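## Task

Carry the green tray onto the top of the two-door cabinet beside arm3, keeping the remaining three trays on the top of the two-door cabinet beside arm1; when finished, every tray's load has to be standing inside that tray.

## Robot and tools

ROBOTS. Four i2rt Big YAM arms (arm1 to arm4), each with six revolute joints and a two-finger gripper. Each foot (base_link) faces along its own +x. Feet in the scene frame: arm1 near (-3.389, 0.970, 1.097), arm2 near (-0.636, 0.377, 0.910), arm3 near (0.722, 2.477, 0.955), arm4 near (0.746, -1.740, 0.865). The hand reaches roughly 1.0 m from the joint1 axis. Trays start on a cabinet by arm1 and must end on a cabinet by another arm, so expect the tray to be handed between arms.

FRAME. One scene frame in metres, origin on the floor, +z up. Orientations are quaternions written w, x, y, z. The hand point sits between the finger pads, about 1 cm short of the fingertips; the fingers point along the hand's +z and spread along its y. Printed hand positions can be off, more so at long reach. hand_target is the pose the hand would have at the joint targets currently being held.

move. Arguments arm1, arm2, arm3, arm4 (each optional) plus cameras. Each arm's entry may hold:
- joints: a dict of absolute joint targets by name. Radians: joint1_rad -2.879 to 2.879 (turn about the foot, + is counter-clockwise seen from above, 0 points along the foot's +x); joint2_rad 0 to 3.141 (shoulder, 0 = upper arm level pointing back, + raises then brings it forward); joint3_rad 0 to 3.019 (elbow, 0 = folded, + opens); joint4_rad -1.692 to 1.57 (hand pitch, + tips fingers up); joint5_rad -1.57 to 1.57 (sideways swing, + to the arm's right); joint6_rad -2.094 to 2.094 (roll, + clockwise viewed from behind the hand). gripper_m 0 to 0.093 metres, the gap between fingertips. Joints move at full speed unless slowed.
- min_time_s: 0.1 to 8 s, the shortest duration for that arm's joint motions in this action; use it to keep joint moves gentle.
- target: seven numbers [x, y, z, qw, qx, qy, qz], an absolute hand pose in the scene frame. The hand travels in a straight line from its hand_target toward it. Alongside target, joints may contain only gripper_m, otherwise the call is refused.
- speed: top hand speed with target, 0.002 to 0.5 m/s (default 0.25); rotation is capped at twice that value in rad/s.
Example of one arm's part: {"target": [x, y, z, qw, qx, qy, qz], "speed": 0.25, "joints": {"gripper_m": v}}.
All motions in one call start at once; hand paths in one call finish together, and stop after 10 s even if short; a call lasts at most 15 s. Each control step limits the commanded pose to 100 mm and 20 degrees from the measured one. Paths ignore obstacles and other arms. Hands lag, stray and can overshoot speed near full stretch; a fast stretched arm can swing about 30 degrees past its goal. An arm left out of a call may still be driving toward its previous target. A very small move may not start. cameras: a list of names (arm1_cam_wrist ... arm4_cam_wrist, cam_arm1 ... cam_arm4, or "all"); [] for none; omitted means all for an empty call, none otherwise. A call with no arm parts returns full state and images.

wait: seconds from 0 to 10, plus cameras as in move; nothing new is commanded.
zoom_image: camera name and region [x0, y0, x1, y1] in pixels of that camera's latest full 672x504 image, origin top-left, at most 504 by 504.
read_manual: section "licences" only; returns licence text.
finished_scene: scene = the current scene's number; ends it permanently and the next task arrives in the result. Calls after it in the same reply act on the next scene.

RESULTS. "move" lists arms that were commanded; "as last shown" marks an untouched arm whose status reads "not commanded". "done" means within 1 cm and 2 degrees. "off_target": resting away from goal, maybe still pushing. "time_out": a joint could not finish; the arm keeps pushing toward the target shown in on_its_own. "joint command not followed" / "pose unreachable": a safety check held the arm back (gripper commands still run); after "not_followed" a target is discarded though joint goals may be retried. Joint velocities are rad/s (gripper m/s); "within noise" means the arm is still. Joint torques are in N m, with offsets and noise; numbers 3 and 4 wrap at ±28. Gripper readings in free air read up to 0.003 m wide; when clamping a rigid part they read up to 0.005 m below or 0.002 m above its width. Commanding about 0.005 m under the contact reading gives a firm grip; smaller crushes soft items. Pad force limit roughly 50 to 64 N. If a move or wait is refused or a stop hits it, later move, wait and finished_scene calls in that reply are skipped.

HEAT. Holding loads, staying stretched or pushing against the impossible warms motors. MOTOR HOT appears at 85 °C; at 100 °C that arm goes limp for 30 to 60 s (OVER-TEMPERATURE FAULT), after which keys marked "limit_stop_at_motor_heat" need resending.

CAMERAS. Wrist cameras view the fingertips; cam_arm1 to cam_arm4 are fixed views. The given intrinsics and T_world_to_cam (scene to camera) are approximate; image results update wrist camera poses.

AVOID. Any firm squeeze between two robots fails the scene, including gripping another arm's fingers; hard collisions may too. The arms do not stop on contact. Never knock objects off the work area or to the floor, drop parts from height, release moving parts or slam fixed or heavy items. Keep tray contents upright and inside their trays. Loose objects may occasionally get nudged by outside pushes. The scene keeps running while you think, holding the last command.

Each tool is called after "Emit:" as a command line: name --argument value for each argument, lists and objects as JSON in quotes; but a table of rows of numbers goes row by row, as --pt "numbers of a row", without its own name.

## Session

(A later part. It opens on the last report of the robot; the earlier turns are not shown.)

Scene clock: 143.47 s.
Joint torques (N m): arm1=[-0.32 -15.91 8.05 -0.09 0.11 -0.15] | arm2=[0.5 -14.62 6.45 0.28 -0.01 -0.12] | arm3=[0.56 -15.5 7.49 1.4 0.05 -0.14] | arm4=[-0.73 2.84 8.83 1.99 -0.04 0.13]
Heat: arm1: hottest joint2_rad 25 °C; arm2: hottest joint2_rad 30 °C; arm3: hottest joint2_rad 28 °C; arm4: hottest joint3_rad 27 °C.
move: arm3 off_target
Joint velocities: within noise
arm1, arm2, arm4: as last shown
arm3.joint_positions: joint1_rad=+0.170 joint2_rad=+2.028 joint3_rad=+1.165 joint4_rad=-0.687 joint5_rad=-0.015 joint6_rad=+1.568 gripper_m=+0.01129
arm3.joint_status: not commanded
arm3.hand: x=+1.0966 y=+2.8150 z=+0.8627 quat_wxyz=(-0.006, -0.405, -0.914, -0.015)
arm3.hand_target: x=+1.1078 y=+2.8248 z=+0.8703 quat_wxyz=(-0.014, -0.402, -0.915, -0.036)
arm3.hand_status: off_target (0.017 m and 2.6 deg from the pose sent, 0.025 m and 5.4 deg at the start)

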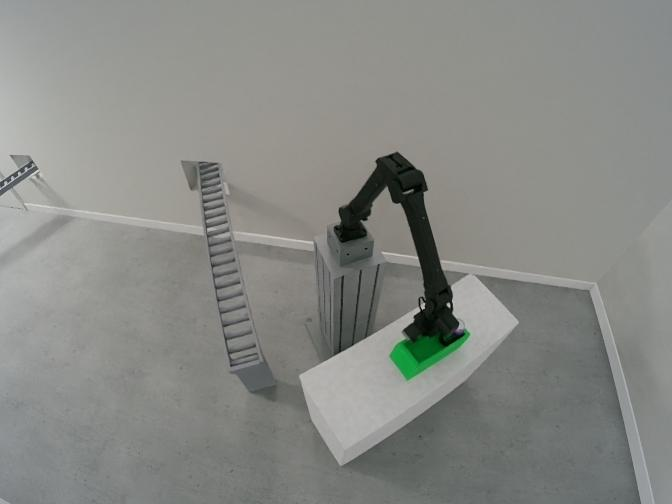

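Emit:
move --arm3 '{"target":[1.108,2.825,0.848,0.014,0.402,0.9157,0.036],"speed":0.08}'

Emit:
move --arm3 '{"target":[1.108,2.825,0.832,0.014,0.402,0.9157,0.036],"speed":0.08}' --cameras '["cam_arm3"]'

Emit:
zoom_image --camera "cam_arm3" --region '[380, 290, 480, 390]'

Scene clock: 144.90 s.
Joint torques (N m): arm1=[-0.32 -15.85 8.05 -0.09 0.11 -0.15] | arm2=[0.5 -14.62 6.46 0.29 -0.01 -0.12] | arm3=[0.73 -14.97 7.06 1.44 0.26 -0.12] | arm4=[-0.73 2.78 8.81 2.02 -0.04 0.13]
Heat: arm1: hottest joint2_rad 25 °C; arm2: hottest joint2_rad 30 °C; arm3: hottest joint2_rad 28 °C; arm4: hottest joint3_rad 27 °C.
move: arm3 off_target
Joint velocities: within noise
arm1, arm2, arm4: as last shown
arm3.joint_positions: joint1_rad=+0.169 joint2_rad=+2.064 joint3_rad=+1.165 joint4_rad=-0.640 joint5_rad=-0.021 joint6_rad=+1.566 gripper_m=+0.01129
arm3.joint_status: not commanded
arm3.hand: x=+1.0988 y=+2.8177 z=+0.8457 quat_wxyz=(-0.005, -0.404, -0.914, -0.021)
arm3.hand_target: x=+1.1078 y=+2.8249 z=+0.8483 quat_wxyz=(-0.014, -0.402, -0.915, -0.036)
arm3.hand_status: off_target (0.012 m and 2.0 deg from the pose sent, 0.021 m and 2.6 deg at the start)
pictures: none

Scene clock: 145.90 s.
Joint torques (N m): arm1=[-0.38 -15.91 8.05 -0.09 0.11 -0.15] | arm2=[0.5 -14.62 6.45 0.29 -0.01 -0.12] | arm3=[0.62 -15.09 6.78 1.42 0.28 -0.11] | arm4=[-0.73 2.84 8.83 2 -0.05 0.13]
Heat: arm1: hottest joint2_rad 25 °C; arm2: hottest joint2_rad 30 °C; arm3: hottest joint2_rad 28 °C; arm4: hottest joint3_rad 27 °C.
move: arm3 off_target
Joint velocities: within noise
arm1, arm2, arm4: as last shown
arm3.joint_positions: joint1_rad=+0.169 joint2_rad=+2.097 joint3_rad=+1.165 joint4_rad=-0.605 joint5_rad=-0.022 joint6_rad=+1.566 gripper_m=+0.01129
arm3.joint_status: not commanded
arm3.hand: x=+1.0991 y=+2.8179 z=+0.8299 quat_wxyz=(-0.005, -0.404, -0.914, -0.022)
arm3.hand_target: x=+1.1078 y=+2.8249 z=+0.8322 quat_wxyz=(-0.014, -0.402, -0.915, -0.036)
arm3.hand_status: off_target (0.012 m and 1.9 deg from the pose sent, 0.018 m and 2.0 deg at the start)

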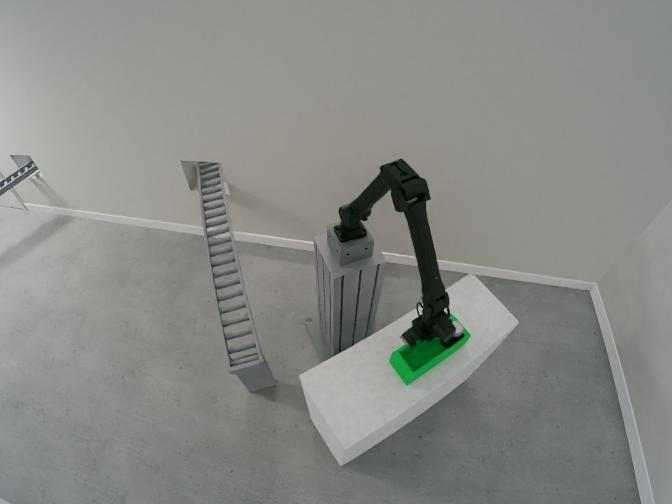

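Scaled by 5.040 from the camera's image (finer frame: 960x720).

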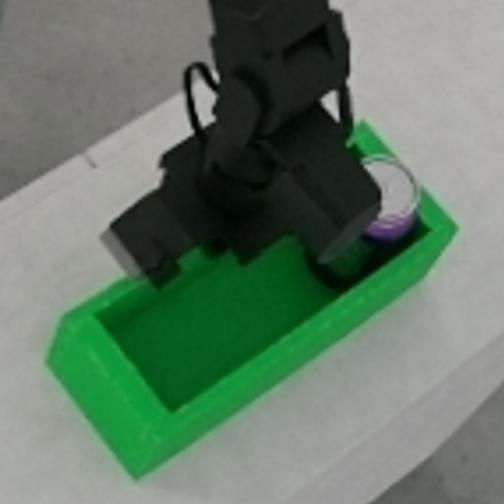

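Emit:
move --arm3 '{"target":[1.108,2.825,0.817,0.014,0.402,0.9157,0.036],"speed":0.06}'

Emit:
move --arm3 '{"target":[1.108,2.825,0.803,0.014,0.402,0.9157,0.036],"speed":0.06}' --cameras '["cam_arm3"]'

Emit:
zoom_image --camera "cam_arm3" --region '[380, 290, 480, 390]'

Scene clock: 147.17 s.
Joint torques (N m): arm1=[-0.32 -15.85 8.03 -0.08 0.11 -0.15] | arm2=[0.44 -14.62 6.45 0.29 -0.01 -0.12] | arm3=[0.79 -13.1 6.8 2.07 0.29 -0.1] | arm4=[-0.73 2.84 8.83 2 -0.04 0.13]
Heat: arm1: hottest joint2_rad 25 °C; arm2: hottest joint2_rad 30 °C; arm3: hottest joint2_rad 28 °C; arm4: hottest joint3_rad 27 °C.
move: arm3 off_target
Joint velocities: within noise
arm1, arm2, arm4: as last shown
arm3.joint_positions: joint1_rad=+0.169 joint2_rad=+2.099 joint3_rad=+1.165 joint4_rad=-0.589 joint5_rad=-0.022 joint6_rad=+1.566 gripper_m=+0.01129
arm3.joint_status: not commanded
arm3.hand: x=+1.1019 y=+2.8203 z=+0.8295 quat_wxyz=(-0.008, -0.404, -0.914, -0.029)
arm3.hand_target: x=+1.1075 y=+2.8246 z=+0.8173 quat_wxyz=(-0.014, -0.402, -0.915, -0.036)
arm3.hand_status: off_target (0.015 m and 1.1 deg from the pose sent, 0.017 m and 1.9 deg at the start)
pictures: none

Scene clock: 148.13 s.
Joint torques (N m): arm1=[-0.26 -15.91 8.06 -0.08 0.11 -0.15] | arm2=[0.5 -14.62 6.45 0.29 0 -0.12] | arm3=[0.62 -11.05 6.78 2.44 0.31 -0.11] | arm4=[-0.73 2.78 8.81 2.02 -0.04 0.13]
Heat: arm1: hottest joint2_rad 25 °C; arm2: hottest joint2_rad 30 °C; arm3: hottest joint2_rad 28 °C; arm4: hottest joint3_rad 27 °C.
move: arm3 off_target
Joint velocities: within noise
arm1, arm2, arm4: as last shown
arm3.joint_positions: joint1_rad=+0.169 joint2_rad=+2.100 joint3_rad=+1.165 joint4_rad=-0.569 joint5_rad=-0.022 joint6_rad=+1.566 gripper_m=+0.01129
arm3.joint_status: not commanded
arm3.hand: x=+1.1053 y=+2.8235 z=+0.8293 quat_wxyz=(-0.012, -0.404, -0.914, -0.038)
arm3.hand_target: x=+1.1068 y=+2.8239 z=+0.8042 quat_wxyz=(-0.014, -0.402, -0.915, -0.036)
arm3.hand_status: off_target (0.026 m and 0.4 deg from the pose sent, 0.028 m and 1.1 deg at the start)

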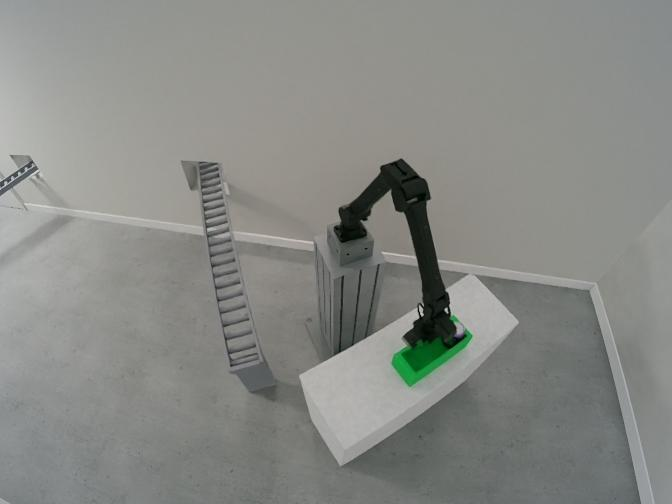

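Scaled by 5.040 from the camera's image (finer frame: 960x720).

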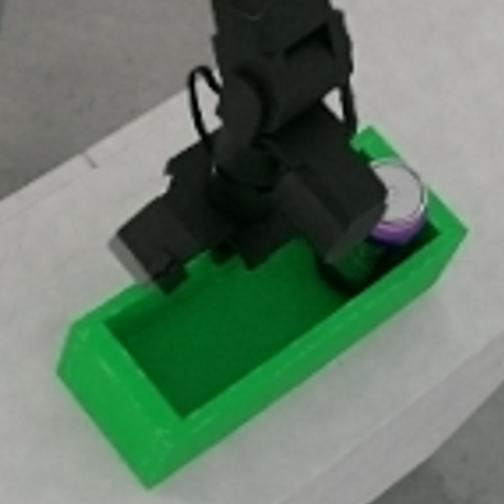

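Emit:
move --arm3 '{"target":[1.106,2.823,0.817,0.014,0.402,0.9157,0.036],"speed":0.06}'

Emit:
move --arm3 '{"joints":{"gripper_m":0.04}}'

Emit:
move --arm3 '{"target":[1.104,2.822,0.97,0.012,0.402,0.9157,0.033],"speed":0.15}' --cameras '["cam_arm3","arm3_cam_wrist","cam_arm1"]'

Scene clock: 149.40 s.
Joint torques (N m): arm1=[-0.32 -15.91 8.05 -0.09 0.11 -0.15] | arm2=[0.44 -14.62 6.45 0.29 -0.01 -0.12] | arm3=[0.62 -13.27 6.12 1.47 0.3 -0.11] | arm4=[-0.73 2.78 8.81 2 -0.04 0.13]
Heat: arm1: hottest joint2_rad 25 °C; arm2: hottest joint2_rad 30 °C; arm3: hottest joint2_rad 28 °C; arm4: hottest joint3_rad 27 °C.
move: arm3 off_target
Joint velocities: within noise
arm1, arm2, arm4: as last shown
arm3.joint_positions: joint1_rad=+0.169 joint2_rad=+2.100 joint3_rad=+1.165 joint4_rad=-0.569 joint5_rad=-0.022 joint6_rad=+1.566 gripper_m=+0.01129
arm3.joint_status: not commanded
arm3.hand: x=+1.1053 y=+2.8235 z=+0.8293 quat_wxyz=(-0.012, -0.404, -0.914, -0.038)
arm3.hand_target: x=+1.1057 y=+2.8227 z=+0.8172 quat_wxyz=(-0.014, -0.402, -0.915, -0.036)
arm3.hand_status: off_target (0.012 m and 0.4 deg from the pose sent, 0.012 m and 0.4 deg at the start)
pictures: none

Scene clock: 150.07 s.
Joint torques (N m): arm1=[-0.32 -15.85 8.06 -0.09 0.11 -0.15] | arm2=[0.5 -14.62 6.46 0.29 0 -0.12] | arm3=[0.67 -14.51 5.93 1.05 0.2 -0.12] | arm4=[-0.67 2.84 8.81 2 -0.04 0.13]
Heat: arm1: hottest joint2_rad 25 °C; arm2: hottest joint2_rad 30 °C; arm3: hottest joint2_rad 28 °C; arm4: hottest joint3_rad 27 °C.
move: arm3 done
Joint velocities: within noise
arm1.joint_positions: joint1_rad=+1.718 joint2_rad=+2.249 joint3_rad=+1.705 joint4_rad=-0.949 joint5_rad=+0.005 joint6_rad=+1.548 gripper_m=+0.04495
arm1.joint_status: not commanded
arm1.hand: x=-3.3819 y=+0.3112 z=+1.0444 quat_wxyz=(+0.046, +0.999, +0.017, +0.001)
arm1.hand_target: x=-3.3850 y=+0.3182 z=+1.0302 quat_wxyz=(+0.030, +0.999, +0.018, +0.000)
arm1.hand_status: not commanded
arm2.joint_positions: joint1_rad=-0.959 joint2_rad=+1.947 joint3_rad=+1.203 joint4_rad=-0.721 joint5_rad=+0.016 joint6_rad=-1.482 gripper_m=+0.04995
arm2.joint_status: not commanded
arm2.hand: x=-0.9360 y=+0.8158 z=+0.8631 quat_wxyz=(-0.052, +0.965, +0.255, -0.014)
arm2.hand_target: x=-0.9379 y=+0.8120 z=+0.8601 quat_wxyz=(-0.046, +0.964, +0.260, -0.012)
arm2.hand_status: not commanded
arm3.joint_positions: joint1_rad=+0.169 joint2_rad=+2.116 joint3_rad=+1.165 joint4_rad=-0.560 joint5_rad=-0.019 joint6_rad=+1.566 gripper_m=+0.03988
arm3.joint_status: all done
arm3.hand: x=+1.1043 y=+2.8218 z=+0.8215 quat_wxyz=(-0.012, -0.404, -0.914, -0.034)
arm3.hand_target: x=+1.1057 y=+2.8227 z=+0.8172 quat_wxyz=(-0.014, -0.402, -0.915, -0.036)
arm3.hand_status: not commanded
arm4.joint_positions: joint1_rad=-0.546 joint2_rad=+0.615 joint3_rad=+1.544 joint4_rad=-1.256 joint5_rad=-0.261 joint6_rad=-0.380 gripper_m=+0.09396
arm4.joint_status: not commanded
arm4.hand: x=+0.8807 y=-1.9065 z=+1.4980 quat_wxyz=(-0.502, -0.207, -0.782, +0.305)
arm4.hand_target: x=+0.8787 y=-1.9030 z=+1.5070 quat_wxyz=(-0.508, -0.204, -0.777, +0.311)
arm4.hand_status: not commanded
pictures: none

Scene clock: 151.87 s.
Joint torques (N m): arm1=[-0.32 -15.85 8.05 -0.09 0.11 -0.15] | arm2=[0.44 -14.62 6.45 0.29 -0.01 -0.12] | arm3=[0.38 -14.62 10.7 -0.05 0.16 -0.14] | arm4=[-0.73 2.78 8.81 2 -0.04 0.13]
Heat: arm1: hottest joint2_rad 25 °C; arm2: hottest joint2_rad 30 °C; arm3: hottest joint2_rad 28 °C; arm4: hottest joint3_rad 27 °C.
move: arm3 off_target
Joint velocities: within noise
arm1, arm2, arm4: as last shown
arm3.joint_positions: joint1_rad=+0.169 joint2_rad=+1.850 joint3_rad=+1.188 joint4_rad=-0.885 joint5_rad=-0.019 joint6_rad=+1.566 gripper_m=+0.03993
arm3.joint_status: not commanded
arm3.hand: x=+1.0910 y=+2.8122 z=+0.9537 quat_wxyz=(-0.004, -0.404, -0.914, -0.017)
arm3.hand_target: x=+1.1036 y=+2.8217 z=+0.9703 quat_wxyz=(-0.012, -0.402, -0.915, -0.033)
arm3.hand_status: off_target (0.023 m and 2.1 deg from the pose sent, 0.148 m and 0.3 deg at the start)
pictures: arm3_cam_wrist, cam_arm1, cam_arm3
arm3_cam_wrist: T_world_to_cam=[[-0.73798, -0.67401, -0.03319, 2.73244], [-0.61957, 0.65724, 0.42916, -1.54397], [-0.26745, 0.33727, -0.90262, 0.29852]] pos_world=[1.13972, 2.75576, 1.02274]

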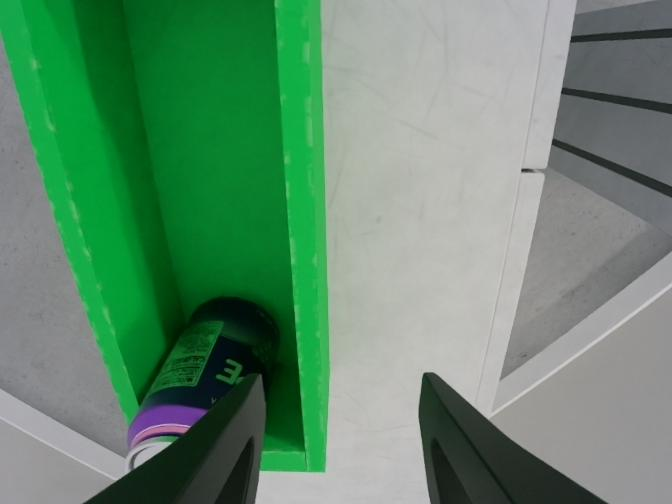

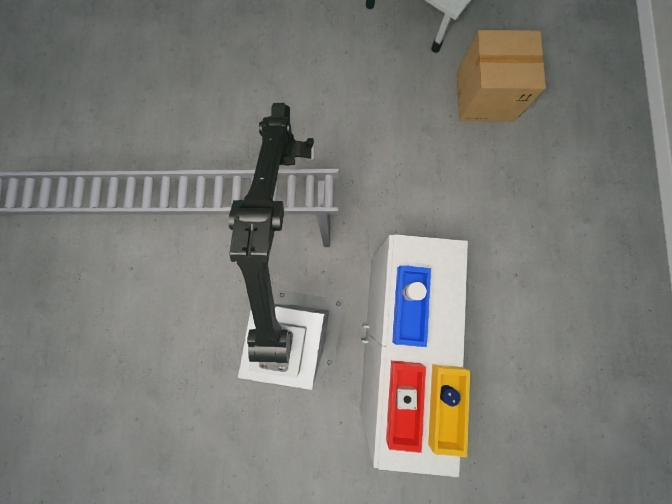

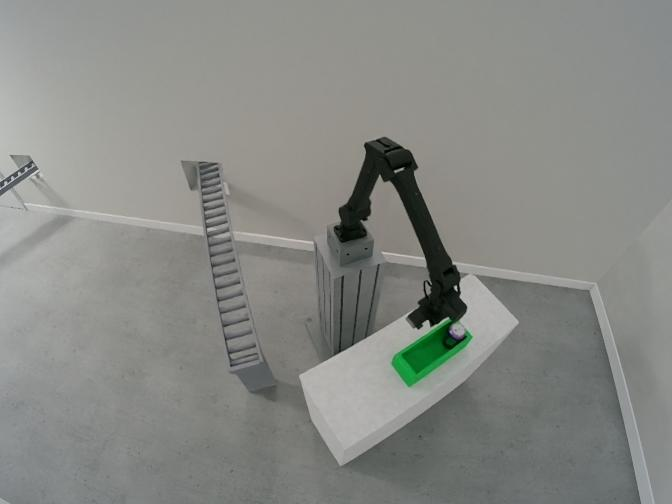

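Emit:
zoom_image --camera "cam_arm3" --region '[380, 300, 490, 400]'

Scaled by 4.582 from the camera's image (finer frame: 960x720).

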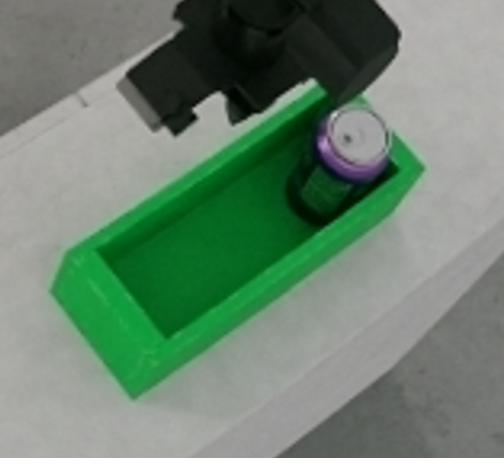

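Standing upright.

Emit:
finished_scene --scene 2

The scene is finished: the task was done.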